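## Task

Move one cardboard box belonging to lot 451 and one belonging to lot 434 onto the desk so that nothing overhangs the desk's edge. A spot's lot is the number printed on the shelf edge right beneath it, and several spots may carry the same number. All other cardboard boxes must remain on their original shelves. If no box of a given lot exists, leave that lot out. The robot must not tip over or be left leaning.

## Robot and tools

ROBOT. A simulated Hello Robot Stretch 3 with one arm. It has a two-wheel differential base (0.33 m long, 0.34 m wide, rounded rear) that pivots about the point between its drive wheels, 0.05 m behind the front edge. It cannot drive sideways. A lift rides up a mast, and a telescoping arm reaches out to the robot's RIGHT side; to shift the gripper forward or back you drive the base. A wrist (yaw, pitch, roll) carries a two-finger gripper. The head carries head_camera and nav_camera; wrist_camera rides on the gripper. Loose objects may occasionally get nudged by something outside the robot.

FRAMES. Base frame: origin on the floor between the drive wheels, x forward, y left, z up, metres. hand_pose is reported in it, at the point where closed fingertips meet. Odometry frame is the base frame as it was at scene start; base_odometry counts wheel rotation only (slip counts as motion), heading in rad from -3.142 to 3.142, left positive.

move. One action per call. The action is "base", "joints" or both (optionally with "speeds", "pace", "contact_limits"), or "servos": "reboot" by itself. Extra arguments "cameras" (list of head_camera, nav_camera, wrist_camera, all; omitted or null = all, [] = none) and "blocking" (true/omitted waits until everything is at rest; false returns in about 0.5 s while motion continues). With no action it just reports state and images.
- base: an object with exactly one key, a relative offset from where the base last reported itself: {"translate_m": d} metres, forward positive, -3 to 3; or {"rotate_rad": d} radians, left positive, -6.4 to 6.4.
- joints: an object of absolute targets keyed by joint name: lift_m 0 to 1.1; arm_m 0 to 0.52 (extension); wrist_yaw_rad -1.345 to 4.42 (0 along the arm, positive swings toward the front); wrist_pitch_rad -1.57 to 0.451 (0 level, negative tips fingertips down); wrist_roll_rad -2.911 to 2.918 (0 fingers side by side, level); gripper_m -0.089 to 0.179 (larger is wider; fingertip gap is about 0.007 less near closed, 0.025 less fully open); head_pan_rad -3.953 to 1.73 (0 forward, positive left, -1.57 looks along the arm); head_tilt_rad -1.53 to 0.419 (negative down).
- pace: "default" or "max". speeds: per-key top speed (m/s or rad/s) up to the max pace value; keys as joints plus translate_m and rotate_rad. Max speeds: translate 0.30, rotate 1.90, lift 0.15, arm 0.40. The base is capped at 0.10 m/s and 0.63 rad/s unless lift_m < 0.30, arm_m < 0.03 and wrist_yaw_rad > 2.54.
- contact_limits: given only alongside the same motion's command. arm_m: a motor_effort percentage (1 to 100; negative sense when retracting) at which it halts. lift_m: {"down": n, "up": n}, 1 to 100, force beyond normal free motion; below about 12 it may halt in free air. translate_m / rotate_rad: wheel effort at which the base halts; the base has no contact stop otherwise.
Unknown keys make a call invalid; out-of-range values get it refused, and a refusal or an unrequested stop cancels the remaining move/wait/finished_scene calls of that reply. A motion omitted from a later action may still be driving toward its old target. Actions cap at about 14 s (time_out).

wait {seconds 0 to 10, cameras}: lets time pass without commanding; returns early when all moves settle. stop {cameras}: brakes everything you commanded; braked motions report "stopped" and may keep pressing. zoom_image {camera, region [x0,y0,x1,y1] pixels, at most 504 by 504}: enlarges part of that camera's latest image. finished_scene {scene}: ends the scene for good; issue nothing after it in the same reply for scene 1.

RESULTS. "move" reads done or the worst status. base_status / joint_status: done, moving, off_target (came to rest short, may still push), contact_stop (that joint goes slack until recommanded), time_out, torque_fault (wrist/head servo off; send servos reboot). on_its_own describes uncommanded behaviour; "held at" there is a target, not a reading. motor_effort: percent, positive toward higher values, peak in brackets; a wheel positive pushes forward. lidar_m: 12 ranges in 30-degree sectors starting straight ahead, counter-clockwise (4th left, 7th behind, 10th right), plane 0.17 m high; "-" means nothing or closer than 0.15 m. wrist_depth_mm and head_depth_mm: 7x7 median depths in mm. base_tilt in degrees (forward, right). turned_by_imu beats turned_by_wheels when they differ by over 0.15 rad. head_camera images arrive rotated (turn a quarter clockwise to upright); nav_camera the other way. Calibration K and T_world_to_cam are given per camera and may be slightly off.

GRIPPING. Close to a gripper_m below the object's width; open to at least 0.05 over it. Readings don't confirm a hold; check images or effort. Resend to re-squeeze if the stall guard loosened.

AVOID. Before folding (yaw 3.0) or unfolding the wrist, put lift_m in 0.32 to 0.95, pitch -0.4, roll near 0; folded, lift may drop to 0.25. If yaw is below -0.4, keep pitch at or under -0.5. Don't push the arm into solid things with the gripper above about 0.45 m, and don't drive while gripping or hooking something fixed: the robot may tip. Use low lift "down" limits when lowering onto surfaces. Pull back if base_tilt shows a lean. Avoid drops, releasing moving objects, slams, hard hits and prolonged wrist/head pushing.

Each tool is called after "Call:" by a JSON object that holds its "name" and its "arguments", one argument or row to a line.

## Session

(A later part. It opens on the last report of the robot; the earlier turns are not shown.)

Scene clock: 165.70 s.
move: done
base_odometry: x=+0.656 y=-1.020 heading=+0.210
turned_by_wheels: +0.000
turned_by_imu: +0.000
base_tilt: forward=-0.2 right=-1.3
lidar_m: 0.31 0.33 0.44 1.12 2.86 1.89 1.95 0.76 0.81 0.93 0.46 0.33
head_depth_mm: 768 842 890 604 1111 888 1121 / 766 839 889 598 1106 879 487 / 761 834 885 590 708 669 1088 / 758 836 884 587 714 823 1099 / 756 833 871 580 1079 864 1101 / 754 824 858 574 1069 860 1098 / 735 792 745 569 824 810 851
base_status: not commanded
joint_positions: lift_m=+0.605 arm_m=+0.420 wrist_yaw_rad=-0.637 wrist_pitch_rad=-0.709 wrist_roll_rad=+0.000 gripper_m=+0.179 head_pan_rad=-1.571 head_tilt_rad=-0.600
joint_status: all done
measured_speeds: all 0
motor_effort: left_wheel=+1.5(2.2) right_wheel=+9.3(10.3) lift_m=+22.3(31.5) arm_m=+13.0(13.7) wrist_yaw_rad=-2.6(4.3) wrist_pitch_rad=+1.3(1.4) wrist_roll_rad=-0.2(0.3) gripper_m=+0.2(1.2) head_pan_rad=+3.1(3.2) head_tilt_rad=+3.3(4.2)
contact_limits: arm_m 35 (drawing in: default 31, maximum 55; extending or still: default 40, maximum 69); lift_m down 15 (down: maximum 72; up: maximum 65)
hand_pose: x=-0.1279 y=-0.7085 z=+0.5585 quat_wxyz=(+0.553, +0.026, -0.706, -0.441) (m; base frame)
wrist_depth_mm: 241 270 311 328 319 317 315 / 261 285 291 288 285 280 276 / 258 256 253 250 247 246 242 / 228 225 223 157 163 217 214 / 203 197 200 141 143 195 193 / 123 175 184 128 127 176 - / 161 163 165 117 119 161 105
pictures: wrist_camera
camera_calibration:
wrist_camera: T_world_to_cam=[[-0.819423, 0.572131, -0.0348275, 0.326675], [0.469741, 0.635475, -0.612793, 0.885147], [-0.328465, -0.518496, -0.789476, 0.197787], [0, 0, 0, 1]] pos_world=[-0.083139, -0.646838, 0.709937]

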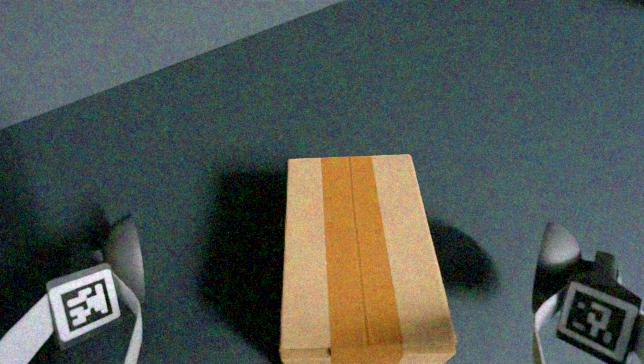

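Call:
{"name": "move", "arguments": {
  "joints": {"gripper_m":0.01},
  "cameras": ["wrist_camera"]
}}

Call:
{"name": "move", "arguments": {
  "joints": {"lift_m":0.69},
  "cameras": ["wrist_camera"]
}}

Call:
{"name": "move", "arguments": {
  "joints": {"arm_m":0.0,"head_pan_rad":0,"head_tilt_rad":-0.3},
  "cameras": ["wrist_camera"]
}}

Scene clock: 175.67 s.
move: done
base_odometry: x=+0.656 y=-1.020 heading=+0.210
turned_by_wheels: +0.000
turned_by_imu: +0.000
base_tilt: forward=-0.4 right=-1.3
lidar_m: 0.32 0.32 0.44 1.12 2.87 1.88 1.95 0.76 0.81 0.94 0.46 0.33
head_depth_mm: 766 845 893 603 1112 888 1126 / 761 840 888 598 1104 881 487 / 761 837 888 593 708 668 1082 / 758 835 887 586 715 821 1107 / 757 829 874 580 1078 863 1100 / 755 827 862 575 1072 861 1095 / 735 789 745 569 825 811 854
base_status: not commanded
joint_positions: lift_m=+0.605 arm_m=+0.420 wrist_yaw_rad=-0.639 wrist_pitch_rad=-0.707 wrist_roll_rad=+0.000 gripper_m=+0.011 head_pan_rad=-1.571 head_tilt_rad=-0.600
joint_status: all done
measured_speeds: all 0
motor_effort: left_wheel=+2.1(2.3) right_wheel=+9.3(10.5) lift_m=+23.4(23.8) arm_m=+11.3(12.4) wrist_yaw_rad=-1.7(3.6) wrist_pitch_rad=+0.8(1.4) wrist_roll_rad=-0.1(0.3) gripper_m=-23.6(96.5) head_pan_rad=+2.6(3.4) head_tilt_rad=+3.1(4.1)
contact_limits: arm_m 35 (drawing in: default 31, maximum 55; extending or still: default 40, maximum 69); lift_m down 15 (down: maximum 72; up: maximum 65)
hand_pose: x=-0.1283 y=-0.7086 z=+0.5589 quat_wxyz=(+0.553, +0.025, -0.706, -0.441) (m; base frame)
wrist_depth_mm: 240 270 312 330 316 320 314 / 261 286 291 290 286 281 279 / 259 256 254 250 249 246 243 / 227 226 225 158 210 217 215 / 203 201 155 142 145 196 194 / 184 183 131 128 128 177 176 / 168 117 160 120 125 157 161
pictures: wrist_camera
camera_calibration:
wrist_camera: T_world_to_cam=[[-0.818521, 0.573418, -0.03486, 0.327392], [0.470122, 0.633726, -0.61431, 0.885276], [-0.330164, -0.519214, -0.788295, 0.196487], [0, 0, 0, 1]] pos_world=[-0.0833373, -0.646736, 0.710136]

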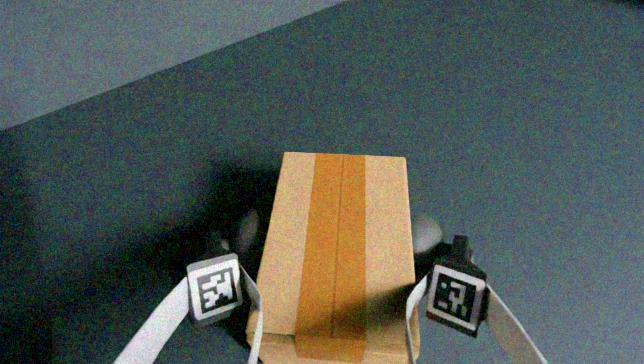

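Scene clock: 177.27 s.
move: done
base_odometry: x=+0.656 y=-1.020 heading=+0.210
turned_by_wheels: +0.000
turned_by_imu: +0.000
base_tilt: forward=-0.3 right=-1.1
lidar_m: 0.31 0.32 0.44 1.12 2.87 1.88 1.94 0.76 0.81 0.93 0.46 0.33
head_depth_mm: 766 844 895 603 1116 886 1126 / 764 842 893 596 1103 477 381 / 760 837 889 591 625 848 1112 / 759 831 881 587 647 871 1102 / 759 829 874 580 1083 866 1101 / 755 827 861 574 1066 860 1097 / 735 791 746 569 824 809 856
base_status: not commanded
joint_positions: lift_m=+0.690 arm_m=+0.420 wrist_yaw_rad=-0.639 wrist_pitch_rad=-0.716 wrist_roll_rad=+0.000 gripper_m=+0.014 head_pan_rad=-1.571 head_tilt_rad=-0.600
joint_status: all done
measured_speeds: all 0
motor_effort: left_wheel=+1.4(2.0) right_wheel=+10.0(10.0) lift_m=+30.9(34.1) arm_m=+11.1(11.8) wrist_yaw_rad=-1.7(3.4) wrist_pitch_rad=+2.4(2.5) wrist_roll_rad=-0.2(0.3) gripper_m=-10.2(24.0) head_pan_rad=+2.6(3.3) head_tilt_rad=+2.6(3.7)
contact_limits: arm_m 35 (drawing in: default 31, maximum 55; extending or still: default 40, maximum 69)
hand_pose: x=-0.1274 y=-0.7074 z=+0.6424 quat_wxyz=(+0.551, +0.027, -0.706, -0.444) (m; base frame)
wrist_depth_mm: 241 270 317 - - - - / 261 295 331 418 - - - / 285 324 - - - - - / 311 326 320 161 308 319 316 / 298 298 155 145 148 286 285 / 271 270 130 129 128 260 258 / 248 99 129 119 121 231 237
pictures: wrist_camera
camera_calibration:
wrist_camera: T_world_to_cam=[[-0.818351, 0.573651, -0.0350228, 0.330667], [0.473087, 0.637782, -0.607802, 0.93443], [-0.326329, -0.513964, -0.793316, 0.270649], [0, 0, 0, 1]] pos_world=[-0.0831443, -0.646546, 0.794239]

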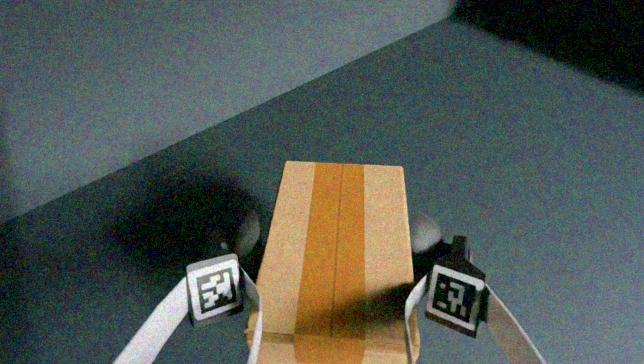

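Scene clock: 181.53 s.
move: done
base_odometry: x=+0.656 y=-1.020 heading=+0.210
turned_by_wheels: +0.000
turned_by_imu: +0.000
base_tilt: forward=-0.4 right=-1.3
lidar_m: 0.31 0.32 0.44 1.12 2.87 1.88 1.95 0.76 0.81 0.94 0.46 0.33
head_depth_mm: - - - 283 294 311 330 / - - - 282 292 309 328 / - - - - 290 307 326 / 496 677 604 546 363 474 437 / - - - - 287 304 323 / - - - - 286 302 321 / - - - - 286 300 318
base_status: not commanded
joint_positions: lift_m=+0.690 arm_m=+0.001 wrist_yaw_rad=-0.639 wrist_pitch_rad=-0.716 wrist_roll_rad=+0.000 gripper_m=+0.014 head_pan_rad=+0.000 head_tilt_rad=-0.300
joint_status: all done
measured_speeds: all 0
motor_effort: left_wheel=+1.7(2.0) right_wheel=+9.6(10.5) lift_m=+25.2(31.2) arm_m=-12.2(15.1) wrist_yaw_rad=-2.5(2.9) wrist_pitch_rad=+2.5(2.6) wrist_roll_rad=-0.1(0.4) gripper_m=-10.6(10.8) head_pan_rad=-3.0(6.5) head_tilt_rad=-2.9(7.5)
hand_pose: x=-0.1274 y=-0.2879 z=+0.6424 quat_wxyz=(+0.551, +0.028, -0.706, -0.444) (m; base frame)
wrist_depth_mm: - - - - - 566 - / - - - - - - - / - - - - - - - / 326 326 - 161 838 971 957 / 310 - 150 145 148 869 869 / - - 130 129 128 791 784 / - 99 122 119 121 710 723
pictures: wrist_camera
camera_calibration:
wrist_camera: T_world_to_cam=[[-0.818349, 0.573651, -0.0350769, 0.0901206], [0.473227, 0.637939, -0.607528, 0.666774], [-0.326132, -0.513769, -0.793523, 0.486431], [0, 0, 0, 1]] pos_world=[-0.0831447, -0.227146, 0.794239]

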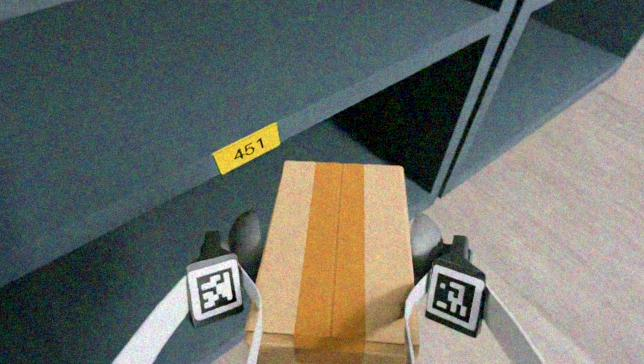

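Call:
{"name": "move", "arguments": {
  "base": {"rotate_rad": -0.989},
  "joints": {"lift_m":0.85,"head_pan_rad":-3.14},
  "cameras": ["nav_camera"]
}}

Call:
{"name": "move", "arguments": {
  "base": {"translate_m": -0.7},
  "cameras": []
}}

Call:
{"name": "move", "arguments": {
  "base": {"translate_m": -0.7},
  "joints": {"head_pan_rad":-2.0},
  "cameras": ["nav_camera"]
}}

Call:
{"name": "move", "arguments": {
  "base": {"rotate_rad": -0.582},
  "joints": {"head_pan_rad":-1.571,"head_tilt_rad":-0.5},
  "cameras": ["nav_camera","head_camera"]
}}

Scene clock: 223.43 s.
move: done
base_odometry: x=+0.656 y=-1.020 heading=-0.779
turned_by_wheels: -0.989
turned_by_imu: -0.973
base_tilt: forward=-0.3 right=-1.1
lidar_m: 0.43 0.32 0.32 0.33 0.47 1.47 2.05 1.88 1.62 0.76 0.86 0.84
head_depth_mm: 3045 3358 3518 3614 2964 2043 1559 / 3009 3540 3701 3822 2954 2039 1605 / 3118 3820 - - 2949 2033 1594 / 3068 3484 3660 3801 2814 2002 1530 / 2752 2950 3100 2659 2711 1986 1541 / 2446 2556 2647 2310 2450 1983 1535 / 2174 2269 2322 2271 2461 1917 1516
base_status: done
joint_positions: lift_m=+0.850 arm_m=+0.001 wrist_yaw_rad=-0.639 wrist_pitch_rad=-0.716 wrist_roll_rad=+0.000 gripper_m=+0.014 head_pan_rad=-3.148 head_tilt_rad=-0.300
joint_status: all done
measured_speeds: translate_m=+0.000 rotate_rad=+0.000 lift_m=+0.000 arm_m=+0.000 wrist_yaw_rad=+0.000 wrist_pitch_rad=+0.000 wrist_roll_rad=+0.000 head_pan_rad=+0.024 head_tilt_rad=+0.000
motor_effort: left_wheel=+8.5(12.0) right_wheel=-9.1(13.9) lift_m=+31.8(34.1) arm_m=-9.5(9.9) wrist_yaw_rad=-2.5(2.8) wrist_pitch_rad=+2.5(2.6) wrist_roll_rad=-0.1(0.3) gripper_m=-10.2(10.6) head_pan_rad=+3.1(5.3) head_tilt_rad=-2.3(3.8)
hand_pose: x=-0.1273 y=-0.2879 z=+0.8023 quat_wxyz=(+0.551, +0.028, -0.706, -0.444) (m; base frame)
wrist_depth_mm: - - - - - - - / - - - - - - - / - - - - - - - / 569 - - 165 - - - / - 861 156 145 148 - - / - - 130 129 128 963 938 / - 100 122 119 121 839 876
pictures: nav_camera (sideways)
camera_calibration:
nav_camera: T_world_to_cam=[[-0.270783, -0.0152679, 0.962519, -1.20806], [-0.00780194, 0.999876, 0.0136656, 0.032464], [-0.962609, -0.00380911, -0.270868, 0.311627], [0, 0, 0, 1]] pos_world=[-0.0268935, -0.0497175, 1.24675]

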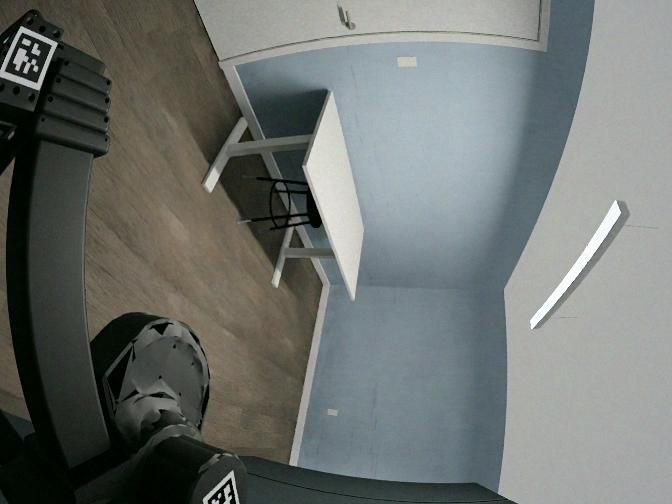

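Scene clock: 231.57 s.
move: done
base_odometry: x=+0.158 y=-0.529 heading=-0.779
turned_by_wheels: +0.000
turned_by_imu: +0.000
base_tilt: forward=-0.3 right=-1.3
lidar_m: 0.93 0.71 0.69 0.72 1.02 3.18 2.09 1.27 1.57 1.57 1.10 1.09
head_depth_mm: 2748 2861 2994 3050 2981 2037 1570 / 2883 3025 3177 3278 2937 2040 1608 / 2905 3179 3322 3375 2965 2016 1601 / 2583 2740 2900 2862 2586 1996 1530 / 2241 2369 2479 2358 2274 1996 1528 / 1965 2052 2141 2118 1446 1841 1527 / 1758 1827 1885 1914 1290 1812 1512
base_status: done
joint_positions: lift_m=+0.850 arm_m=+0.001 wrist_yaw_rad=-0.639 wrist_pitch_rad=-0.716 wrist_roll_rad=+0.000 gripper_m=+0.014 head_pan_rad=-3.140 head_tilt_rad=-0.300
joint_status: not commanded
measured_speeds: all 0
motor_effort: left_wheel=-5.6(10.6) right_wheel=-5.9(14.7) lift_m=+30.4(32.1) arm_m=-11.3(13.4) wrist_yaw_rad=-0.6(3.1) wrist_pitch_rad=+2.6(2.7) wrist_roll_rad=-0.1(0.3) gripper_m=-10.4(10.7) head_pan_rad=+3.6(4.1) head_tilt_rad=+0.6(2.7)
hand_pose: x=-0.1273 y=-0.2879 z=+0.8023 quat_wxyz=(+0.551, +0.028, -0.706, -0.444) (m; base frame)
wrist_depth_mm: - - - - - - - / - - - - - - - / - - - - - - - / - - - 165 - - - / - - 155 145 148 - - / - - 131 129 128 946 931 / 913 118 122 119 121 858 856
pictures: none
No camera images: "cameras" was empty.

Scene clock: 239.70 s.
move: done
base_odometry: x=-0.340 y=-0.037 heading=-0.779
turned_by_wheels: +0.000
turned_by_imu: -0.001
base_tilt: forward=-0.4 right=-1.3
lidar_m: 1.44 1.09 1.06 1.11 1.57 2.62 0.97 0.70 0.78 1.29 1.79 1.66
head_depth_mm: 1031 1071 1133 1173 1221 927 706 / 1037 1091 1139 1191 1238 923 704 / 1053 1103 1152 1213 1256 915 702 / 1073 1114 1166 1231 1259 914 697 / 1078 1130 1183 1245 1312 1354 696 / 1092 1150 1204 1259 1316 1401 1458 / 1088 1133 1193 1260 1329 1410 1463
base_status: done
joint_positions: lift_m=+0.850 arm_m=+0.001 wrist_yaw_rad=-0.639 wrist_pitch_rad=-0.716 wrist_roll_rad=+0.000 gripper_m=+0.014 head_pan_rad=-2.000 head_tilt_rad=-0.300
joint_status: all done
measured_speeds: all 0
motor_effort: left_wheel=-3.9(11.1) right_wheel=-8.2(14.9) lift_m=+29.2(31.1) arm_m=-9.4(11.9) wrist_yaw_rad=-1.5(3.6) wrist_pitch_rad=+2.6(2.7) wrist_roll_rad=+0.1(0.3) gripper_m=-10.0(11.0) head_pan_rad=-3.3(4.8) head_tilt_rad=+4.0(4.1)
hand_pose: x=-0.1273 y=-0.2879 z=+0.8023 quat_wxyz=(+0.551, +0.028, -0.706, -0.444) (m; base frame)
wrist_depth_mm: - - - - - - - / - - - - - - - / - - - - - - - / - - - 161 - - - / - - 155 145 148 - - / - - 130 130 128 924 955 / 927 118 122 119 121 837 864
pictures: nav_camera (sideways)
camera_calibration:
nav_camera: T_world_to_cam=[[-0.0971638, -0.253214, 0.962519, -1.20911], [-0.915077, 0.403049, 0.0136569, 0.0379752], [-0.3914, -0.879451, -0.270872, 0.308162], [0, 0, 0, 1]] pos_world=[0.0378828, -0.0504561, 1.24675]

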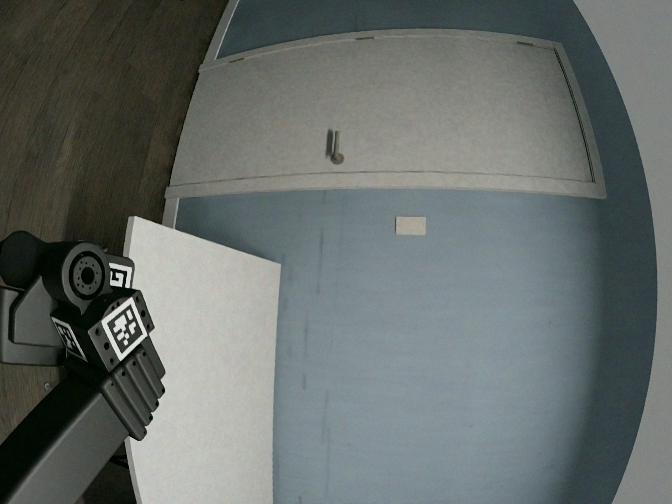

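Scene clock: 241.73 s.
move: done
base_odometry: x=-0.340 y=-0.037 heading=-1.360
turned_by_wheels: -0.582
turned_by_imu: -0.572
base_tilt: forward=-0.3 right=-1.3
lidar_m: 1.65 1.52 1.10 1.06 1.10 1.48 2.62 1.40 0.70 0.78 1.27 1.70
head_depth_mm: 1018 1099 1192 1277 957 732 984 / 1017 1095 1193 1276 949 727 625 / 1014 1095 1188 1268 940 724 638 / 1013 1092 1191 1263 935 721 1212 / 1005 1088 1188 1250 928 717 1166 / 1009 1089 1185 1301 1056 713 1204 / 1006 1086 1184 1299 1437 1523 1255
base_status: done
joint_positions: lift_m=+0.850 arm_m=+0.001 wrist_yaw_rad=-0.639 wrist_pitch_rad=-0.716 wrist_roll_rad=+0.000 gripper_m=+0.014 head_pan_rad=-1.565 head_tilt_rad=-0.500
joint_status: all done
measured_speeds: all 0
motor_effort: left_wheel=+8.2(11.8) right_wheel=-9.9(14.7) lift_m=+29.0(29.8) arm_m=-10.2(10.9) wrist_yaw_rad=-0.8(3.2) wrist_pitch_rad=+2.5(2.6) wrist_roll_rad=+0.0(0.3) gripper_m=-10.4(10.6) head_pan_rad=-2.9(5.2) head_tilt_rad=-4.0(7.3)
hand_pose: x=-0.1273 y=-0.2879 z=+0.8023 quat_wxyz=(+0.551, +0.028, -0.706, -0.444) (m; base frame)
wrist_depth_mm: - - - - - - - / - - - - - - - / - - - - - - - / - - - 165 - - - / - - 155 146 148 - - / 961 - 130 129 128 933 940 / 924 117 122 119 121 834 863
pictures: head_camera (sideways), nav_camera (sideways)
camera_calibration:
head_camera: T_world_to_cam=[[-0.0489549, 0.431942, -0.900572, 1.18764], [0.997643, -0.0222518, -0.0649043, 0.0780495], [-0.0480742, -0.901627, -0.429835, 0.515297], [0, 0, 0, 1]] pos_world=[0.00504785, -0.0466507, 1.29612]
nav_camera: T_world_to_cam=[[0.0198623, -0.45588, 0.88982, -1.115], [-0.99968, -0.0230126, 0.0105245, 0.0425281], [0.0156791, -0.889744, -0.456191, 0.546816], [0, 0, 0, 1]] pos_world=[0.0560873, -0.0208022, 1.24116]

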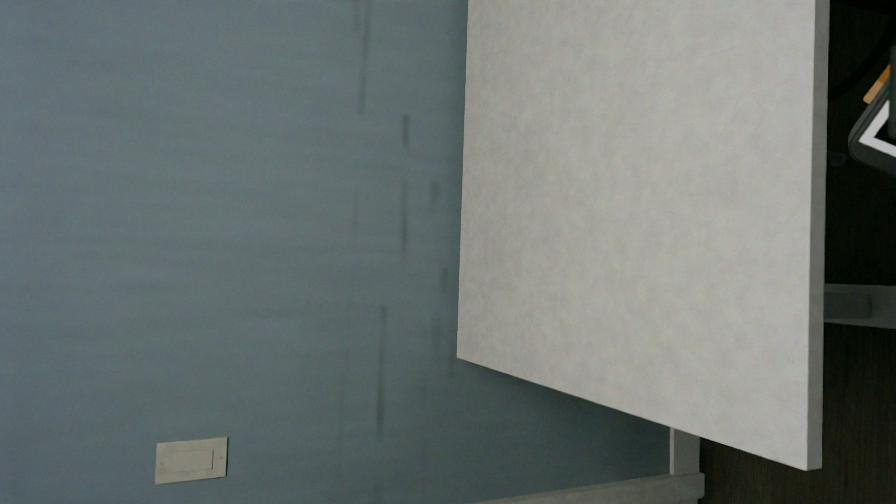

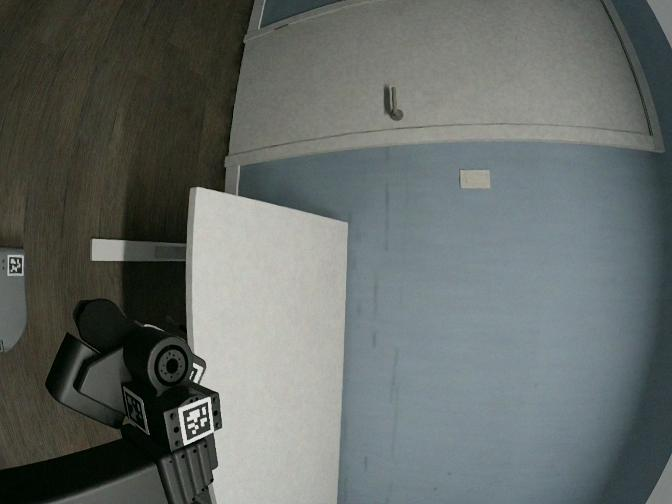

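Call:
{"name": "move", "arguments": {
  "joints": {"arm_m":0.36,"lift_m":0.86},
  "cameras": ["head_camera"]
}}

Call:
{"name": "move", "arguments": {
  "joints": {"lift_m":0.775},
  "speeds": {"lift_m":0.04},
  "contact_limits": {"lift_m":{"down":13}},
  "cameras": ["wrist_camera","head_camera"]
}}

Scene clock: 259.07 s.
move: done
base_odometry: x=-0.340 y=-0.037 heading=-1.360
turned_by_wheels: +0.000
turned_by_imu: +0.000
base_tilt: forward=-0.4 right=-1.2
lidar_m: 1.66 1.52 1.10 1.06 1.09 1.49 2.62 1.40 0.70 0.78 1.27 1.69
head_depth_mm: 1021 1096 1192 1281 959 299 - / 1013 1097 1195 1263 383 661 1221 / 1010 1096 1195 525 507 724 1217 / 1011 1088 1193 1254 526 718 1210 / 1005 1088 1184 1252 926 715 1170 / 1010 1082 1185 1297 1006 711 1199 / 1003 1081 1179 1289 1449 1528 1230
base_status: not commanded
joint_positions: lift_m=+0.860 arm_m=+0.360 wrist_yaw_rad=-0.639 wrist_pitch_rad=-0.717 wrist_roll_rad=+0.000 gripper_m=+0.014 head_pan_rad=-1.571 head_tilt_rad=-0.500
joint_status: all done
measured_speeds: all 0
motor_effort: left_wheel=+7.9(8.1) right_wheel=-10.2(11.3) lift_m=+29.7(34.3) arm_m=+12.9(14.8) wrist_yaw_rad=-2.6(2.8) wrist_pitch_rad=+2.6(2.7) wrist_roll_rad=+0.0(0.3) gripper_m=-10.7(10.8) head_pan_rad=-2.6(3.7) head_tilt_rad=-3.8(5.3)
hand_pose: x=-0.1273 y=-0.6472 z=+0.8122 quat_wxyz=(+0.551, +0.028, -0.706, -0.444) (m; base frame)
wrist_depth_mm: - - - - - - - / - - - - - - - / - - - - - - - / - - - 161 160 - - / - - 150 145 146 - - / - - 130 129 128 - - / - 99 122 119 119 105 -
pictures: head_camera (sideways)
camera_calibration:
head_camera: T_world_to_cam=[[-0.0460873, 0.432555, -0.900429, 1.18746], [0.997475, -0.0288213, -0.0648999, 0.0780455], [-0.0540243, -0.901147, -0.430135, 0.51572], [0, 0, 0, 1]] pos_world=[0.00473964, -0.0466523, 1.29611]

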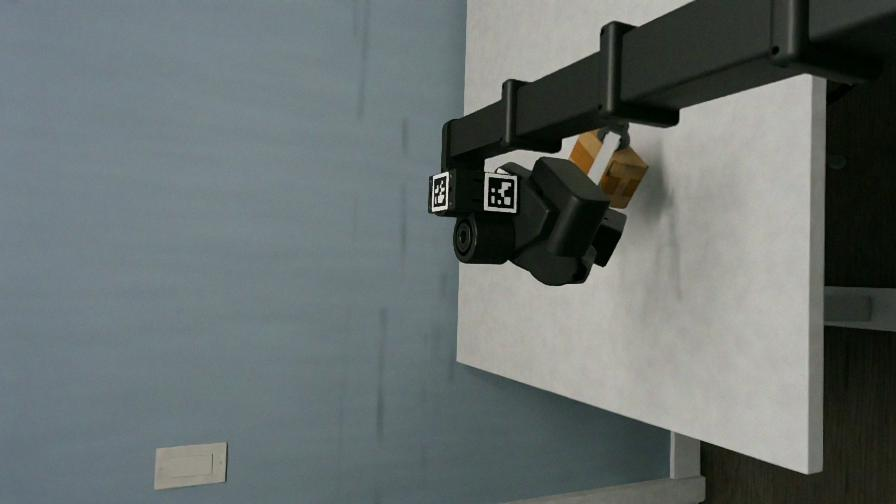

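Scene clock: 261.97 s.
move: contact_stop
base_odometry: x=-0.340 y=-0.037 heading=-1.361
turned_by_wheels: +0.000
turned_by_imu: +0.006
base_tilt: forward=-0.3 right=-1.2
lidar_m: 1.66 1.51 1.10 1.06 1.10 1.50 2.62 1.40 0.70 0.78 1.27 1.71
head_depth_mm: 1020 1097 1195 1278 957 732 316 / 1016 1097 1191 1269 874 380 333 / 1015 1095 1191 1271 539 681 1221 / 1008 1094 1187 1256 551 676 1214 / 1008 1091 1190 1243 927 715 1174 / 1008 1086 1180 1309 1373 712 1205 / 1005 1087 1186 1300 1442 1523 1250
base_status: not commanded
joint_positions: lift_m=+0.781 arm_m=+0.360 wrist_yaw_rad=-0.648 wrist_pitch_rad=-0.644 wrist_roll_rad=-0.001 gripper_m=+0.014 head_pan_rad=-1.571 head_tilt_rad=-0.500
joint_status: lift_m contact_stop (moved -0.079 of -0.085)
measured_speeds: translate_m=+0.000 rotate_rad=+0.000 lift_m=+0.002 arm_m=+0.000 wrist_yaw_rad=+0.000 wrist_pitch_rad=-0.024 wrist_roll_rad=+0.000 head_pan_rad=+0.000 head_tilt_rad=+0.000
on_its_own: lift_m is slack since a contact_stop (your +0.775 is given up); wrist_pitch_rad is at rest, and its effort (-10.6) is outside its rest range (-8 to +12)
motor_effort: left_wheel=+0.9(8.2) right_wheel=-2.2(10.9) lift_m=+24.5(27.6) arm_m=+8.7(13.3) wrist_yaw_rad=+5.7(7.5) wrist_pitch_rad=-10.6(13.6) wrist_roll_rad=+0.0(0.4) gripper_m=-11.3(11.5) head_pan_rad=-2.5(3.3) head_tilt_rad=-3.6(4.4)
contact_limits: lift_m down 13 (down: maximum 72; up: maximum 65)
hand_pose: x=-0.1365 y=-0.6567 z=+0.7463 quat_wxyz=(+0.565, -0.001, -0.707, -0.426) (m; base frame)
wrist_depth_mm: - - - - - - - / - - - - - - - / - - - - - - - / - - - 162 162 - - / - - 151 144 146 - - / - - 129 128 128 - - / - 97 121 119 118 107 -
pictures: head_camera (sideways), wrist_camera
camera_calibration:
head_camera: T_world_to_cam=[[-0.0460873, 0.432555, -0.900429, 1.18746], [0.997475, -0.0288213, -0.0648999, 0.0780455], [-0.0540243, -0.901147, -0.430135, 0.51572], [0, 0, 0, 1]] pos_world=[0.00473964, -0.0466523, 1.29611]
wrist_camera: T_world_to_cam=[[-0.815008, 0.578548, -0.0323251, 0.299473], [0.450583, 0.597692, -0.663128, 0.981401], [-0.36433, -0.555019, -0.747808, 0.310018], [0, 0, 0, 1]] pos_world=[-0.0851816, -0.587769, 0.892308]

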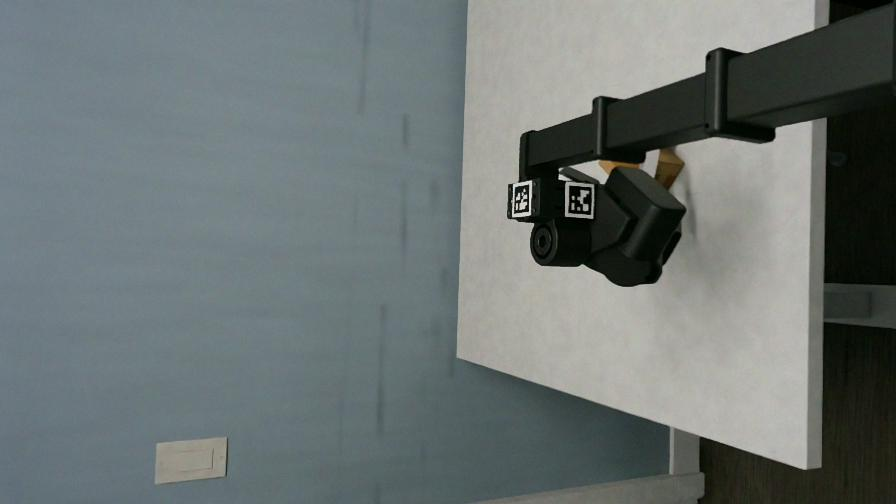

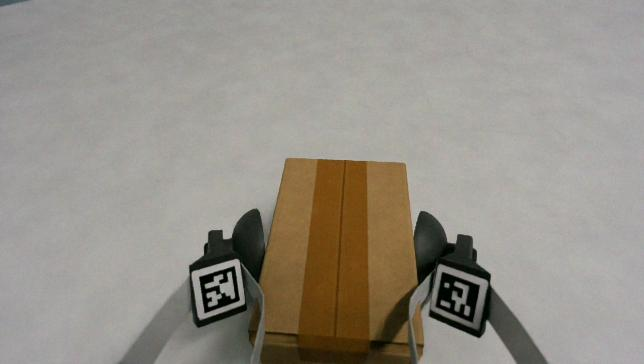

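Call:
{"name": "move", "arguments": {
  "joints": {"lift_m":0.792},
  "speeds": {"lift_m":0.04},
  "cameras": []
}}

Call:
{"name": "move", "arguments": {
  "joints": {"gripper_m":0.15},
  "cameras": ["wrist_camera"]
}}

Call:
{"name": "move", "arguments": {
  "joints": {"lift_m":0.95},
  "cameras": ["wrist_camera"]
}}

Call:
{"name": "move", "arguments": {
  "joints": {"arm_m":0.0,"wrist_yaw_rad":0.2,"wrist_pitch_rad":-0.7},
  "cameras": ["head_camera","nav_camera"]
}}

Scene clock: 272.13 s.
move: done
base_odometry: x=-0.340 y=-0.037 heading=-1.361
turned_by_wheels: +0.000
turned_by_imu: +0.000
base_tilt: forward=-0.3 right=-1.2
lidar_m: 1.65 1.51 1.10 1.06 1.10 1.50 2.61 1.40 0.70 0.78 1.27 1.70
head_depth_mm: 1014 1098 1197 1281 958 732 304 / 1007 1090 1194 1269 874 370 358 / 1008 1095 1188 1258 525 702 1215 / 1007 1096 1191 1267 544 693 1203 / 1010 1090 1191 1250 924 715 1174 / 1003 1091 1185 1294 1384 712 1199 / 1007 1090 1186 1295 1441 1527 1256
base_status: not commanded
joint_positions: lift_m=+0.792 arm_m=+0.360 wrist_yaw_rad=-0.643 wrist_pitch_rad=-0.708 wrist_roll_rad=-0.001 gripper_m=+0.014 head_pan_rad=-1.571 head_tilt_rad=-0.500
joint_status: all done
measured_speeds: all 0
motor_effort: left_wheel=+1.0(1.4) right_wheel=-1.6(2.8) lift_m=+31.1(32.4) arm_m=-9.5(10.1) wrist_yaw_rad=+2.1(7.6) wrist_pitch_rad=+1.0(6.9) wrist_roll_rad=+0.4(0.4) gripper_m=-10.8(11.6) head_pan_rad=-1.5(1.9) head_tilt_rad=-1.6(1.9)
hand_pose: x=-0.1289 y=-0.6481 z=+0.7458 quat_wxyz=(+0.552, +0.023, -0.706, -0.442) (m; base frame)
wrist_depth_mm: - - - - - - - / - - - - - - - / - - - - - - - / - - - 158 157 - - / - - 149 142 144 - - / - - 130 129 128 - - / - 99 122 120 119 105 -
pictures: none
No camera images: "cameras" was empty.

Scene clock: 274.03 s.
move: done
base_odometry: x=-0.340 y=-0.037 heading=-1.361
turned_by_wheels: +0.000
turned_by_imu: +0.000
base_tilt: forward=-0.3 right=-1.1
lidar_m: 1.66 1.51 1.10 1.06 1.10 1.50 2.62 1.40 0.70 0.78 1.27 1.70
head_depth_mm: 1013 1093 1199 1276 958 732 304 / 1018 1095 1193 1269 875 370 358 / 1010 1087 1192 1270 523 699 1208 / 1009 1094 1184 1251 545 692 1212 / 1011 1091 1188 1257 924 714 1172 / 1006 1090 1193 1301 1373 712 1202 / 1005 1090 1183 1296 1438 1517 1257
base_status: not commanded
joint_positions: lift_m=+0.792 arm_m=+0.360 wrist_yaw_rad=-0.643 wrist_pitch_rad=-0.708 wrist_roll_rad=-0.001 gripper_m=+0.150 head_pan_rad=-1.571 head_tilt_rad=-0.500
joint_status: all done
measured_speeds: all 0
motor_effort: left_wheel=+1.0(1.4) right_wheel=-1.9(3.0) lift_m=+28.1(30.8) arm_m=-12.8(13.4) wrist_yaw_rad=+1.3(2.9) wrist_pitch_rad=+1.2(1.2) wrist_roll_rad=+0.3(0.5) gripper_m=+0.8(83.4) head_pan_rad=-1.5(2.1) head_tilt_rad=-1.6(2.6)
hand_pose: x=-0.1288 y=-0.6481 z=+0.7457 quat_wxyz=(+0.552, +0.024, -0.706, -0.443) (m; base frame)
wrist_depth_mm: - - - - - - - / - - - - - - - / - - - - - - - / - - - 157 157 - - / - 146 - 142 141 141 - / - 125 - 128 128 124 - / - 118 122 120 119 - 111
pictures: wrist_camera
camera_calibration:
wrist_camera: T_world_to_cam=[[-0.816574, 0.576226, -0.0342233, 0.300465], [0.472324, 0.632899, -0.613473, 0.960984], [-0.331839, -0.517111, -0.788974, 0.376711], [0, 0, 0, 1]] pos_world=[-0.0835373, -0.58654, 0.897036]

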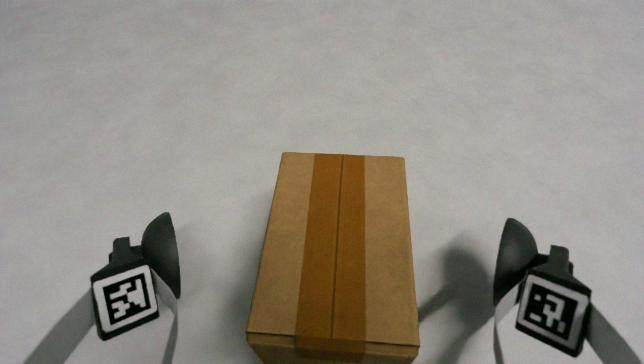

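Scene clock: 276.30 s.
move: done
base_odometry: x=-0.340 y=-0.037 heading=-1.361
turned_by_wheels: +0.000
turned_by_imu: +0.000
base_tilt: forward=-0.2 right=-1.2
lidar_m: 1.66 1.51 1.10 1.06 1.10 1.50 2.62 1.40 0.70 0.78 1.27 1.70
head_depth_mm: 1013 1096 1194 1263 - 709 984 / 1010 1092 1180 386 871 727 1219 / 1013 1097 1145 458 899 723 1217 / 1012 1093 1169 480 895 718 1205 / 1008 1091 1184 1249 925 715 1174 / 1007 1085 1192 1308 1375 710 1208 / 1001 1085 1178 1297 1428 1532 1262
base_status: not commanded
joint_positions: lift_m=+0.950 arm_m=+0.360 wrist_yaw_rad=-0.643 wrist_pitch_rad=-0.709 wrist_roll_rad=-0.001 gripper_m=+0.150 head_pan_rad=-1.571 head_tilt_rad=-0.500
joint_status: all done
measured_speeds: all 0
motor_effort: left_wheel=+0.9(1.3) right_wheel=-2.2(3.1) lift_m=+30.5(34.0) arm_m=-11.2(13.5) wrist_yaw_rad=+1.4(3.4) wrist_pitch_rad=+1.2(1.3) wrist_roll_rad=+0.4(0.5) gripper_m=+0.6(1.2) head_pan_rad=-1.0(1.9) head_tilt_rad=-0.7(1.6)
hand_pose: x=-0.1287 y=-0.6480 z=+0.9036 quat_wxyz=(+0.552, +0.024, -0.706, -0.443) (m; base frame)
wrist_depth_mm: - - - - - - - / - - - - - - - / - - - - - - - / - - - - - - - / - 146 - - - 140 - / - 126 - 284 - 124 - / - 118 - 265 - - 111
pictures: wrist_camera
camera_calibration:
wrist_camera: T_world_to_cam=[[-0.816591, 0.576198, -0.0342764, 0.305907], [0.472501, 0.633161, -0.613066, 1.05759], [-0.331545, -0.51682, -0.789288, 0.501816], [0, 0, 0, 1]] pos_world=[-0.0835378, -0.58654, 1.05494]

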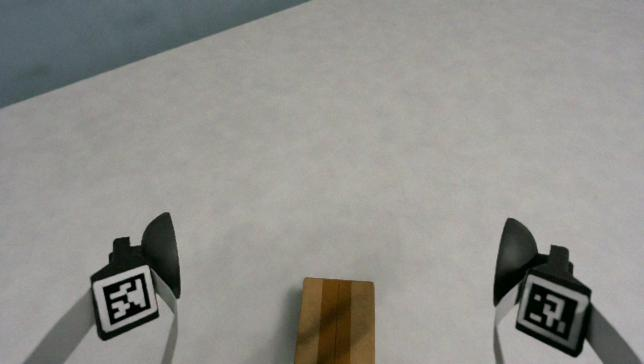

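Scene clock: 280.17 s.
move: done
base_odometry: x=-0.340 y=-0.037 heading=-1.361
turned_by_wheels: +0.000
turned_by_imu: +0.000
base_tilt: forward=-0.2 right=-1.1
lidar_m: 1.66 1.51 1.10 1.06 1.10 1.49 2.62 1.40 0.70 0.78 1.27 1.70
head_depth_mm: 1018 1099 1197 1268 957 - - / 1010 1091 1188 1271 950 753 - / 1014 1092 1193 1273 940 740 - / 1013 1093 1189 1256 933 770 - / 1006 1092 1182 1256 927 740 1149 / 1008 1091 1187 1292 1375 712 607 / 1003 1086 1180 1301 1437 1516 1221
base_status: not commanded
joint_positions: lift_m=+0.950 arm_m=+0.001 wrist_yaw_rad=+0.197 wrist_pitch_rad=-0.709 wrist_roll_rad=-0.001 gripper_m=+0.150 head_pan_rad=-1.571 head_tilt_rad=-0.500
joint_status: all done
measured_speeds: all 0
motor_effort: left_wheel=+0.9(1.6) right_wheel=-2.1(3.1) lift_m=+29.6(31.4) arm_m=-12.4(14.5) wrist_yaw_rad=+2.2(5.9) wrist_pitch_rad=+1.3(3.6) wrist_roll_rad=+0.0(0.5) gripper_m=+0.4(1.3) head_pan_rad=-1.0(1.6) head_tilt_rad=+0.1(1.2)
hand_pose: x=+0.0134 y=-0.3209 z=+0.9035 quat_wxyz=(+0.685, +0.310, -0.635, -0.179) (m; base frame)
wrist_depth_mm: - - - - - - - / - - - - - 441 - / - - - - - 433 - / - - - - - - - / - - - - - 141 - / - 126 - - - 124 124 / 950 967 970 953 973 952 114
pictures: head_camera (sideways), nav_camera (sideways)
camera_calibration:
head_camera: T_world_to_cam=[[-0.0460873, 0.432555, -0.900429, 1.18746], [0.997475, -0.0288213, -0.0648999, 0.0780455], [-0.0540243, -0.901147, -0.430135, 0.51572], [0, 0, 0, 1]] pos_world=[0.00473964, -0.0466523, 1.29611]
nav_camera: T_world_to_cam=[[0.0168499, -0.456317, 0.889658, -1.11477], [-0.99981, -0.0164097, 0.0105194, 0.0425402], [0.00979886, -0.889666, -0.456507, 0.547288], [0, 0, 0, 1]] pos_world=[0.055953, -0.0210863, 1.24115]

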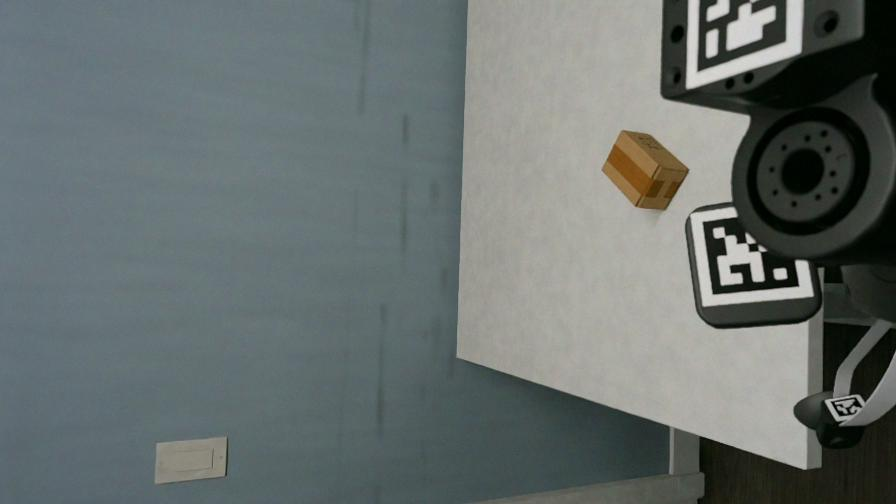

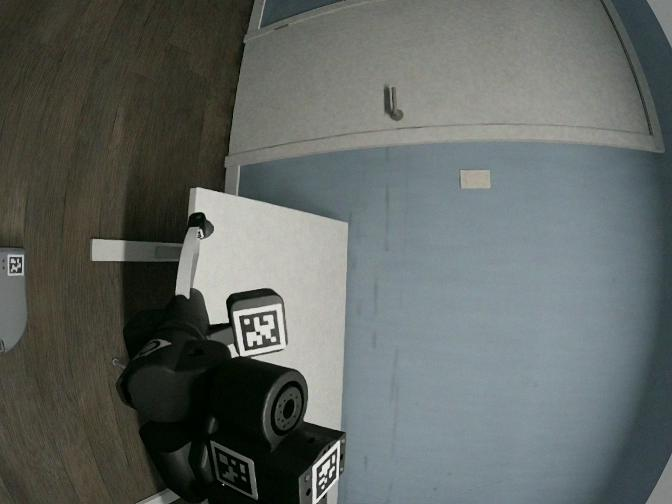

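Call:
{"name": "move", "arguments": {
  "base": {"rotate_rad": -0.226},
  "joints": {"wrist_pitch_rad":-0.4,"gripper_m":0.05},
  "cameras": []
}}

Call:
{"name": "move", "arguments": {
  "joints": {"wrist_yaw_rad":3.0,"wrist_roll_rad":0},
  "cameras": []
}}

Call:
{"name": "move", "arguments": {
  "joints": {"lift_m":0.29,"head_pan_rad":-3.14,"head_tilt_rad":-0.3},
  "cameras": ["nav_camera"]
}}

Call:
{"name": "move", "arguments": {
  "base": {"translate_m": -1.97},
  "pace": "max",
  "joints": {"head_pan_rad":1.4},
  "cameras": ["nav_camera","head_camera"]
}}

Scene clock: 304.07 s.
move: done
base_odometry: x=-0.340 y=-0.037 heading=-1.586
turned_by_wheels: -0.226
turned_by_imu: -0.222
base_tilt: forward=-0.4 right=-1.2
lidar_m: 1.80 1.66 1.20 1.06 1.06 1.25 2.62 2.34 0.70 0.78 0.78 1.42
head_depth_mm: 1119 1217 1337 1380 960 - - / 1091 1186 1304 1356 946 751 - / 1064 1155 1266 1335 943 749 - / 1035 1119 1222 1292 932 - - / 1016 1095 1189 1260 931 649 633 / 988 1066 1159 1227 921 707 628 / 967 1043 1134 1201 910 708 611
base_status: done
joint_positions: lift_m=+0.950 arm_m=+0.001 wrist_yaw_rad=+0.197 wrist_pitch_rad=-0.421 wrist_roll_rad=-0.001 gripper_m=+0.050 head_pan_rad=-1.571 head_tilt_rad=-0.500
joint_status: all done
measured_speeds: all 0
motor_effort: left_wheel=+8.1(11.4) right_wheel=-9.8(13.2) lift_m=+28.6(29.6) arm_m=-9.9(10.9) wrist_yaw_rad=+2.1(3.1) wrist_pitch_rad=+3.5(3.6) wrist_roll_rad=+0.3(0.5) gripper_m=+0.3(82.9) head_pan_rad=+0.4(1.0) head_tilt_rad=+1.3(1.6)
hand_pose: x=+0.0224 y=-0.3652 z=+0.9620 quat_wxyz=(+0.703, +0.215, -0.673, -0.079) (m; base frame)
wrist_depth_mm: 887 - - - - - - / - - - - - - - / - - - - - - - / - - - - - - - / - - 155 - 151 - - / - - 126 - 124 - - / - 99 - - - - -
pictures: none
No camera images: "cameras" was empty.

Scene clock: 306.47 s.
move: done
base_odometry: x=-0.340 y=-0.037 heading=-1.586
turned_by_wheels: +0.000
turned_by_imu: +0.000
base_tilt: forward=-0.3 right=-1.3
lidar_m: 1.79 1.66 1.20 1.06 1.06 1.25 2.62 2.33 0.70 0.78 0.78 1.43
head_depth_mm: 1117 1219 1335 1380 954 - - / 1089 1184 1305 1353 947 753 - / 1063 1155 1258 1334 937 747 - / 1039 1125 1225 1296 932 730 - / 1014 1098 1191 1260 924 738 - / 991 1066 1164 1230 917 712 - / 974 1045 1125 1198 914 706 610
base_status: not commanded
joint_positions: lift_m=+0.950 arm_m=+0.001 wrist_yaw_rad=+2.997 wrist_pitch_rad=-0.421 wrist_roll_rad=-0.001 gripper_m=+0.050 head_pan_rad=-1.571 head_tilt_rad=-0.500
joint_status: all done
measured_speeds: all 0
motor_effort: left_wheel=+7.8(8.3) right_wheel=-9.6(10.2) lift_m=+28.2(29.2) arm_m=-9.4(10.6) wrist_yaw_rad=+2.1(5.7) wrist_pitch_rad=+3.3(3.5) wrist_roll_rad=+0.3(1.5) gripper_m=+0.2(0.8) head_pan_rad=+0.3(0.9) head_tilt_rad=+1.8(2.1)
hand_pose: x=+0.0111 y=+0.0762 z=+0.9621 quat_wxyz=(+0.198, +0.700, +0.098, +0.680) (m; base frame)
wrist_depth_mm: - 137 - - - - - / - 147 - - - - - / - 162 - - - - - / - 186 - - - - - / - - 199 - - - - / - - 127 - 125 - - / - - 279 - - - -
pictures: none
No camera images: "cameras" was empty.

Scene clock: 313.30 s.
move: done
base_odometry: x=-0.340 y=-0.037 heading=-1.586
turned_by_wheels: +0.000
turned_by_imu: +0.000
base_tilt: forward=-0.4 right=-1.2
lidar_m: 1.80 1.66 1.20 1.06 1.06 1.25 2.62 2.34 0.70 0.78 0.78 1.42
head_depth_mm: 2559 2646 2753 1805 1815 1818 1570 / 2456 2589 2692 2874 2940 2029 1552 / 2430 2541 2653 2790 2875 2011 1550 / 2345 2448 2594 2708 2783 2003 1537 / 2279 2388 2518 2629 2697 1998 1530 / 2240 2334 2469 2581 2643 1998 1518 / 2189 2284 2370 2495 2563 1973 1523
base_status: not commanded
joint_positions: lift_m=+0.290 arm_m=+0.001 wrist_yaw_rad=+2.997 wrist_pitch_rad=-0.420 wrist_roll_rad=-0.001 gripper_m=+0.050 head_pan_rad=-3.140 head_tilt_rad=-0.300
joint_status: all done
measured_speeds: all 0
motor_effort: left_wheel=+7.8(8.3) right_wheel=-9.4(10.3) lift_m=+22.9(28.3) arm_m=-6.6(10.0) wrist_yaw_rad=+2.1(3.5) wrist_pitch_rad=+3.1(3.3) wrist_roll_rad=+0.1(0.6) gripper_m=-0.1(1.0) head_pan_rad=+3.0(5.5) head_tilt_rad=-3.5(7.8)
hand_pose: x=+0.0111 y=+0.0763 z=+0.3023 quat_wxyz=(+0.197, +0.700, +0.097, +0.680) (m; base frame)
wrist_depth_mm: - 137 - - - - - / - 147 - - - - - / 896 162 883 900 905 892 885 / 737 186 667 721 716 716 700 / 613 584 199 587 587 588 587 / 522 517 127 507 125 507 500 / 450 99 267 278 435 440 437
pictures: nav_camera (sideways)
camera_calibration:
nav_camera: T_world_to_cam=[[-0.270147, -0.0174887, 0.96266, -1.20833], [-0.0158902, 0.99978, 0.0137038, 0.0324447], [-0.962688, -0.0115948, -0.270366, 0.311003], [0, 0, 0, 1]] pos_world=[-0.0265128, -0.0499636, 1.24685]

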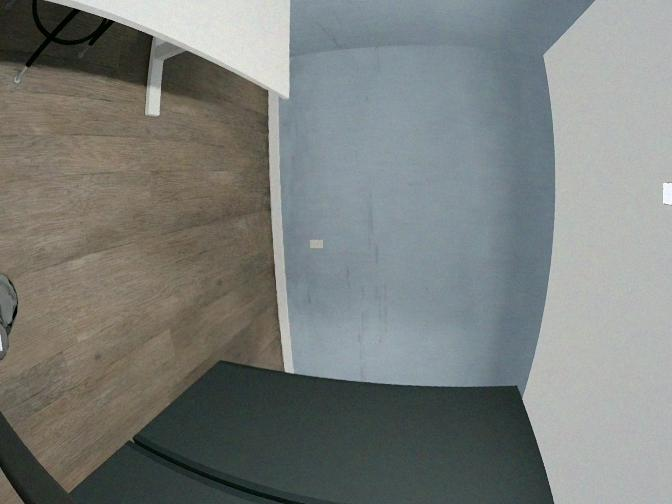

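Scene clock: 321.30 s.
move: done
base_odometry: x=-0.310 y=+1.933 heading=-1.586
turned_by_wheels: +0.000
turned_by_imu: -0.002
base_tilt: forward=-0.3 right=-1.3
lidar_m: 3.49 1.17 0.70 0.69 1.37 0.82 0.72 0.72 0.85 1.54 1.40 1.67
head_depth_mm: 651 688 731 777 834 897 966 / 617 653 689 729 783 836 896 / 591 619 653 691 736 784 836 / 620 639 662 688 719 760 807 / 809 850 886 930 978 1029 1084 / 1791 1875 1983 2055 2161 1978 1524 / 1730 1811 1892 1963 2081 1965 1528
base_status: done
joint_positions: lift_m=+0.290 arm_m=+0.001 wrist_yaw_rad=+2.997 wrist_pitch_rad=-0.420 wrist_roll_rad=-0.001 gripper_m=+0.050 head_pan_rad=+1.400 head_tilt_rad=-0.301
joint_status: all done
measured_speeds: all 0
motor_effort: left_wheel=+1.2(14.5) right_wheel=-7.0(15.5) lift_m=+28.9(31.3) arm_m=-4.8(7.6) wrist_yaw_rad=+1.4(3.8) wrist_pitch_rad=+3.1(3.3) wrist_roll_rad=+0.3(0.5) gripper_m=+0.4(1.0) head_pan_rad=-3.4(5.2) head_tilt_rad=+3.2(3.8)
hand_pose: x=+0.0110 y=+0.0763 z=+0.3023 quat_wxyz=(+0.197, +0.700, +0.097, +0.680) (m; base frame)
wrist_depth_mm: - 137 - - 675 - - / - 148 - - 746 - - / 936 162 870 879 826 847 888 / 743 187 671 720 708 714 712 / 613 583 199 579 593 593 585 / 522 517 127 510 125 507 500 / 449 99 267 279 434 440 444
pictures: head_camera (sideways), nav_camera (sideways)
camera_calibration:
head_camera: T_world_to_cam=[[0.00377348, -0.250061, -0.968223, 1.27559], [-0.976023, 0.209801, -0.0579888, 0.0811096], [0.217635, 0.945226, -0.243274, 0.270831], [0, 0, 0, 1]] pos_world=[0.0154092, 0.0459616, 1.30564]
nav_camera: T_world_to_cam=[[0.0292972, 0.270121, 0.962381, -1.20972], [0.987684, -0.155861, 0.0136794, 0.0263349], [0.153692, 0.950128, -0.27136, 0.305467], [0, 0, 0, 1]] pos_world=[-0.037517, 0.0406423, 1.24674]

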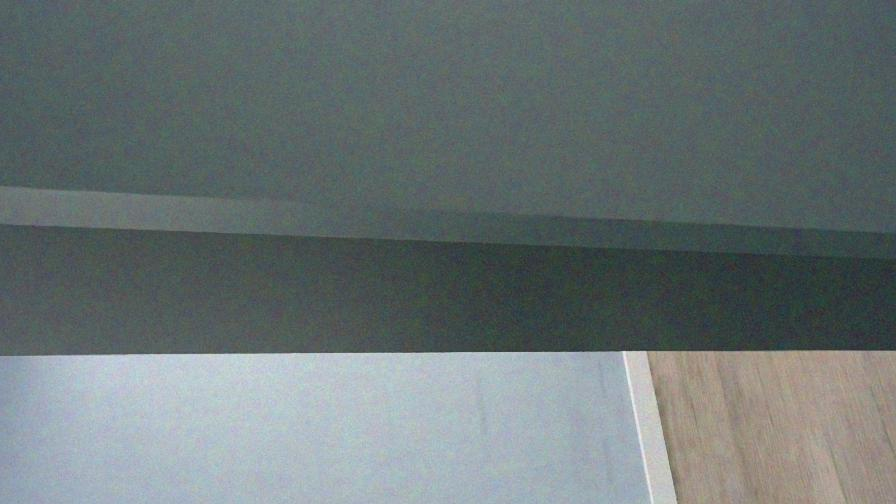

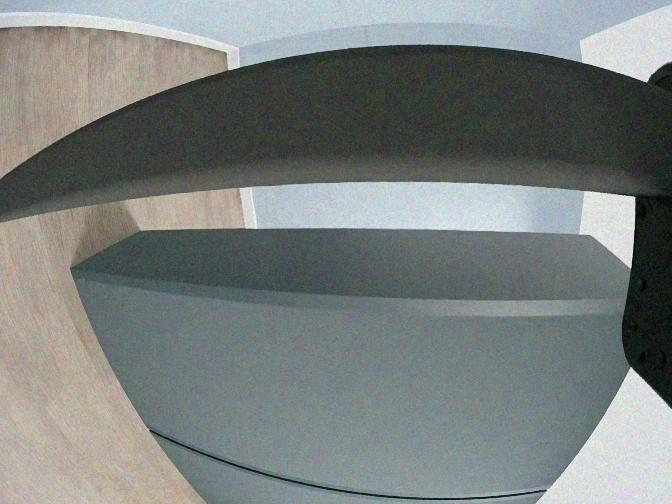

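Call:
{"name": "move", "arguments": {
  "base": {"rotate_rad": 1.943},
  "joints": {"head_pan_rad":-0.3},
  "cameras": ["nav_camera"]
}}

Call:
{"name": "move", "arguments": {
  "base": {"translate_m": 1.3},
  "joints": {"head_pan_rad":-1.9},
  "contact_limits": {"translate_m":40},
  "cameras": ["nav_camera","head_camera"]
}}

Scene clock: 340.10 s.
move: done
base_odometry: x=-0.310 y=+1.933 heading=+0.356
turned_by_wheels: +1.943
turned_by_imu: +1.911
base_tilt: forward=-0.3 right=-1.2
lidar_m: 1.91 0.91 0.72 0.72 0.78 1.17 1.67 1.40 2.28 1.64 0.78 0.69
head_depth_mm: 557 579 605 638 678 723 773 / 686 686 690 695 698 721 758 / 927 932 944 951 960 970 975 / 1823 1922 2006 2104 2240 1999 1492 / 1801 1863 1956 2058 2175 2016 1528 / 1741 1837 1916 2013 2117 1975 1526 / 1735 1802 1870 1985 2073 1962 1514
base_status: done
joint_positions: lift_m=+0.290 arm_m=+0.001 wrist_yaw_rad=+2.997 wrist_pitch_rad=-0.420 wrist_roll_rad=-0.001 gripper_m=+0.050 head_pan_rad=-0.301 head_tilt_rad=-0.300
joint_status: all done
measured_speeds: all 0
motor_effort: left_wheel=-9.4(12.8) right_wheel=+8.7(13.1) lift_m=+27.3(29.0) arm_m=-12.6(13.5) wrist_yaw_rad=+2.3(3.1) wrist_pitch_rad=+3.1(3.3) wrist_roll_rad=+0.2(0.6) gripper_m=+0.5(1.1) head_pan_rad=+3.4(5.5) head_tilt_rad=+5.1(6.2)
hand_pose: x=+0.0110 y=+0.0763 z=+0.3023 quat_wxyz=(+0.197, +0.700, +0.097, +0.680) (m; base frame)
wrist_depth_mm: - 137 - - - - - / - 148 - - - - - / - 162 171 - - - - / 743 187 667 727 717 705 710 / 612 595 200 578 594 596 588 / 517 528 127 508 125 511 503 / 455 99 267 278 434 444 438
pictures: nav_camera (sideways)
camera_calibration:
nav_camera: T_world_to_cam=[[0.263105, -0.0637786, 0.962657, -1.21157], [-0.28255, -0.959155, 0.0136773, 0.0340771], [0.922465, -0.275597, -0.270379, 0.299535], [0, 0, 0, 1]] pos_world=[0.0520877, 0.0379639, 1.24685]

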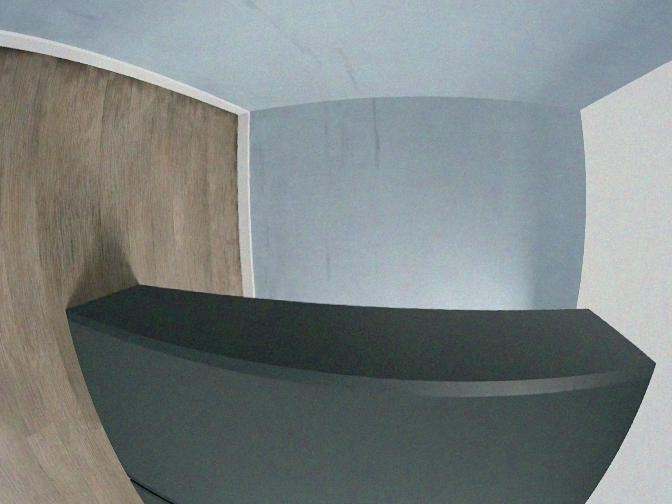

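Scene clock: 352.23 s.
move: done
base_odometry: x=+0.908 y=+2.386 heading=+0.356
turned_by_wheels: +0.000
turned_by_imu: +0.001
base_tilt: forward=-0.3 right=-1.2
lidar_m: 0.79 0.71 0.56 0.56 0.60 0.91 2.64 0.59 0.51 2.13 1.02 0.81
head_depth_mm: 412 433 458 484 515 547 585 / 1196 453 459 481 504 530 566 / 1202 807 1327 1320 768 1071 891 / 1176 1213 1285 1321 1429 1249 1316 / 2535 2074 2210 2292 2375 1910 1521 / 3183 3752 3853 - 2840 1970 1521 / 3202 3615 3832 - 2783 1956 1514
base_status: done
joint_positions: lift_m=+0.290 arm_m=+0.001 wrist_yaw_rad=+2.997 wrist_pitch_rad=-0.420 wrist_roll_rad=-0.001 gripper_m=+0.050 head_pan_rad=-1.900 head_tilt_rad=-0.300
joint_status: all done
measured_speeds: all 0
motor_effort: left_wheel=+2.1(9.2) right_wheel=+7.3(13.8) lift_m=+23.6(27.8) arm_m=-3.1(13.2) wrist_yaw_rad=+2.0(3.3) wrist_pitch_rad=+3.1(3.3) wrist_roll_rad=+0.3(0.6) gripper_m=+0.3(1.0) head_pan_rad=+3.7(5.6) head_tilt_rad=+4.8(6.1)
contact_limits: translate_m 40 (maximum 100)
hand_pose: x=+0.0110 y=+0.0763 z=+0.3023 quat_wxyz=(+0.197, +0.700, +0.097, +0.680) (m; base frame)
wrist_depth_mm: 563 137 558 551 549 551 545 / 611 147 598 605 602 588 589 / - 162 173 - 635 637 634 / 703 183 190 690 682 690 676 / 618 584 198 586 593 590 588 / 516 521 127 508 126 506 507 / 454 100 267 278 430 445 437
pictures: head_camera (sideways), nav_camera (sideways)
camera_calibration:
head_camera: T_world_to_cam=[[0.035319, 0.246589, -0.968476, 1.27576], [0.930743, -0.361047, -0.057985, 0.0695011], [-0.363963, -0.899355, -0.242263, 0.273131], [0, 0, 0, 1]] pos_world=[-0.0103366, -0.0438537, 1.30574]
nav_camera: T_world_to_cam=[[-0.0711585, -0.261099, 0.962686, -1.20958], [-0.950786, 0.309545, 0.0136756, 0.0381484], [-0.301565, -0.914335, -0.270276, 0.306835], [0, 0, 0, 1]] pos_world=[0.0427301, -0.0470776, 1.24685]

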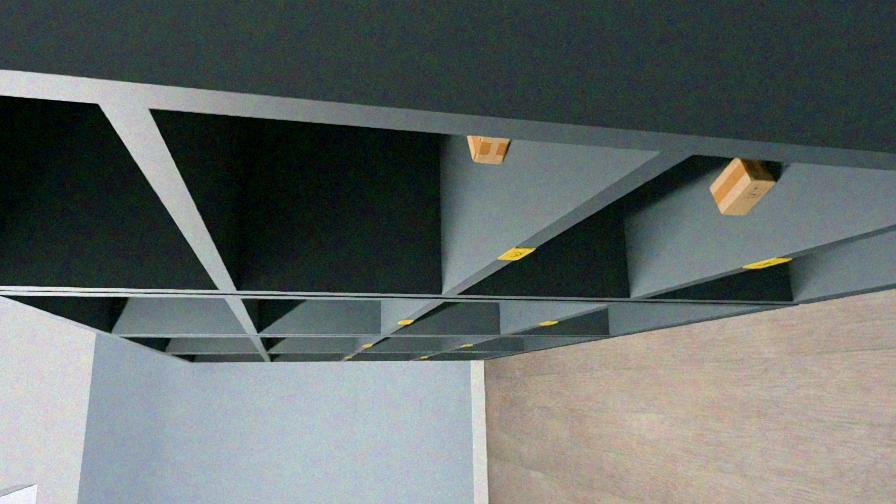

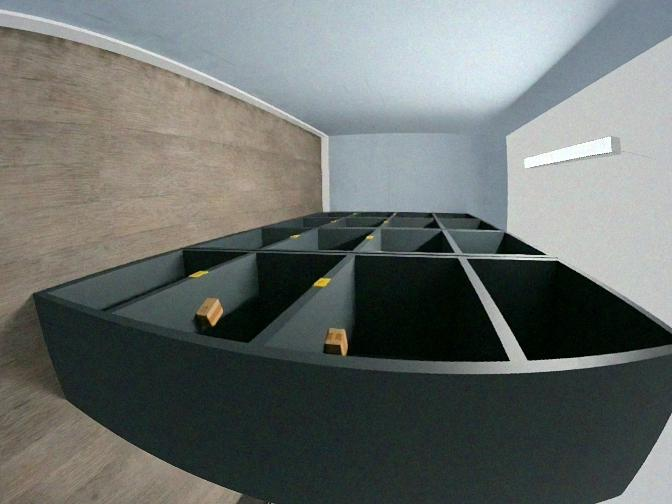

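Call:
{"name": "zoom_image", "arguments": {
  "camera": "head_camera",
  "region": [440, 200, 820, 300]
}}

Call:
{"name": "zoom_image", "arguments": {
  "camera": "head_camera",
  "region": [330, 290, 590, 370]
}}

Scaled by 1.326 from the camera's 896x504 image, which has a finer 1280x720 frame.

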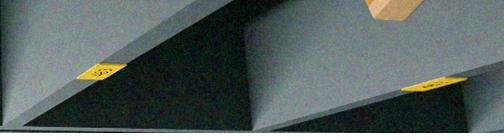

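Scaled by 1.938 from the camera's 896x504 image, which has a finer 1280x720 frame.

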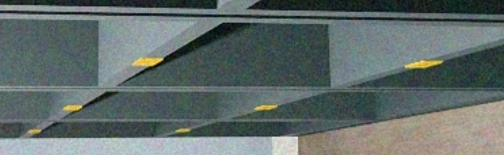

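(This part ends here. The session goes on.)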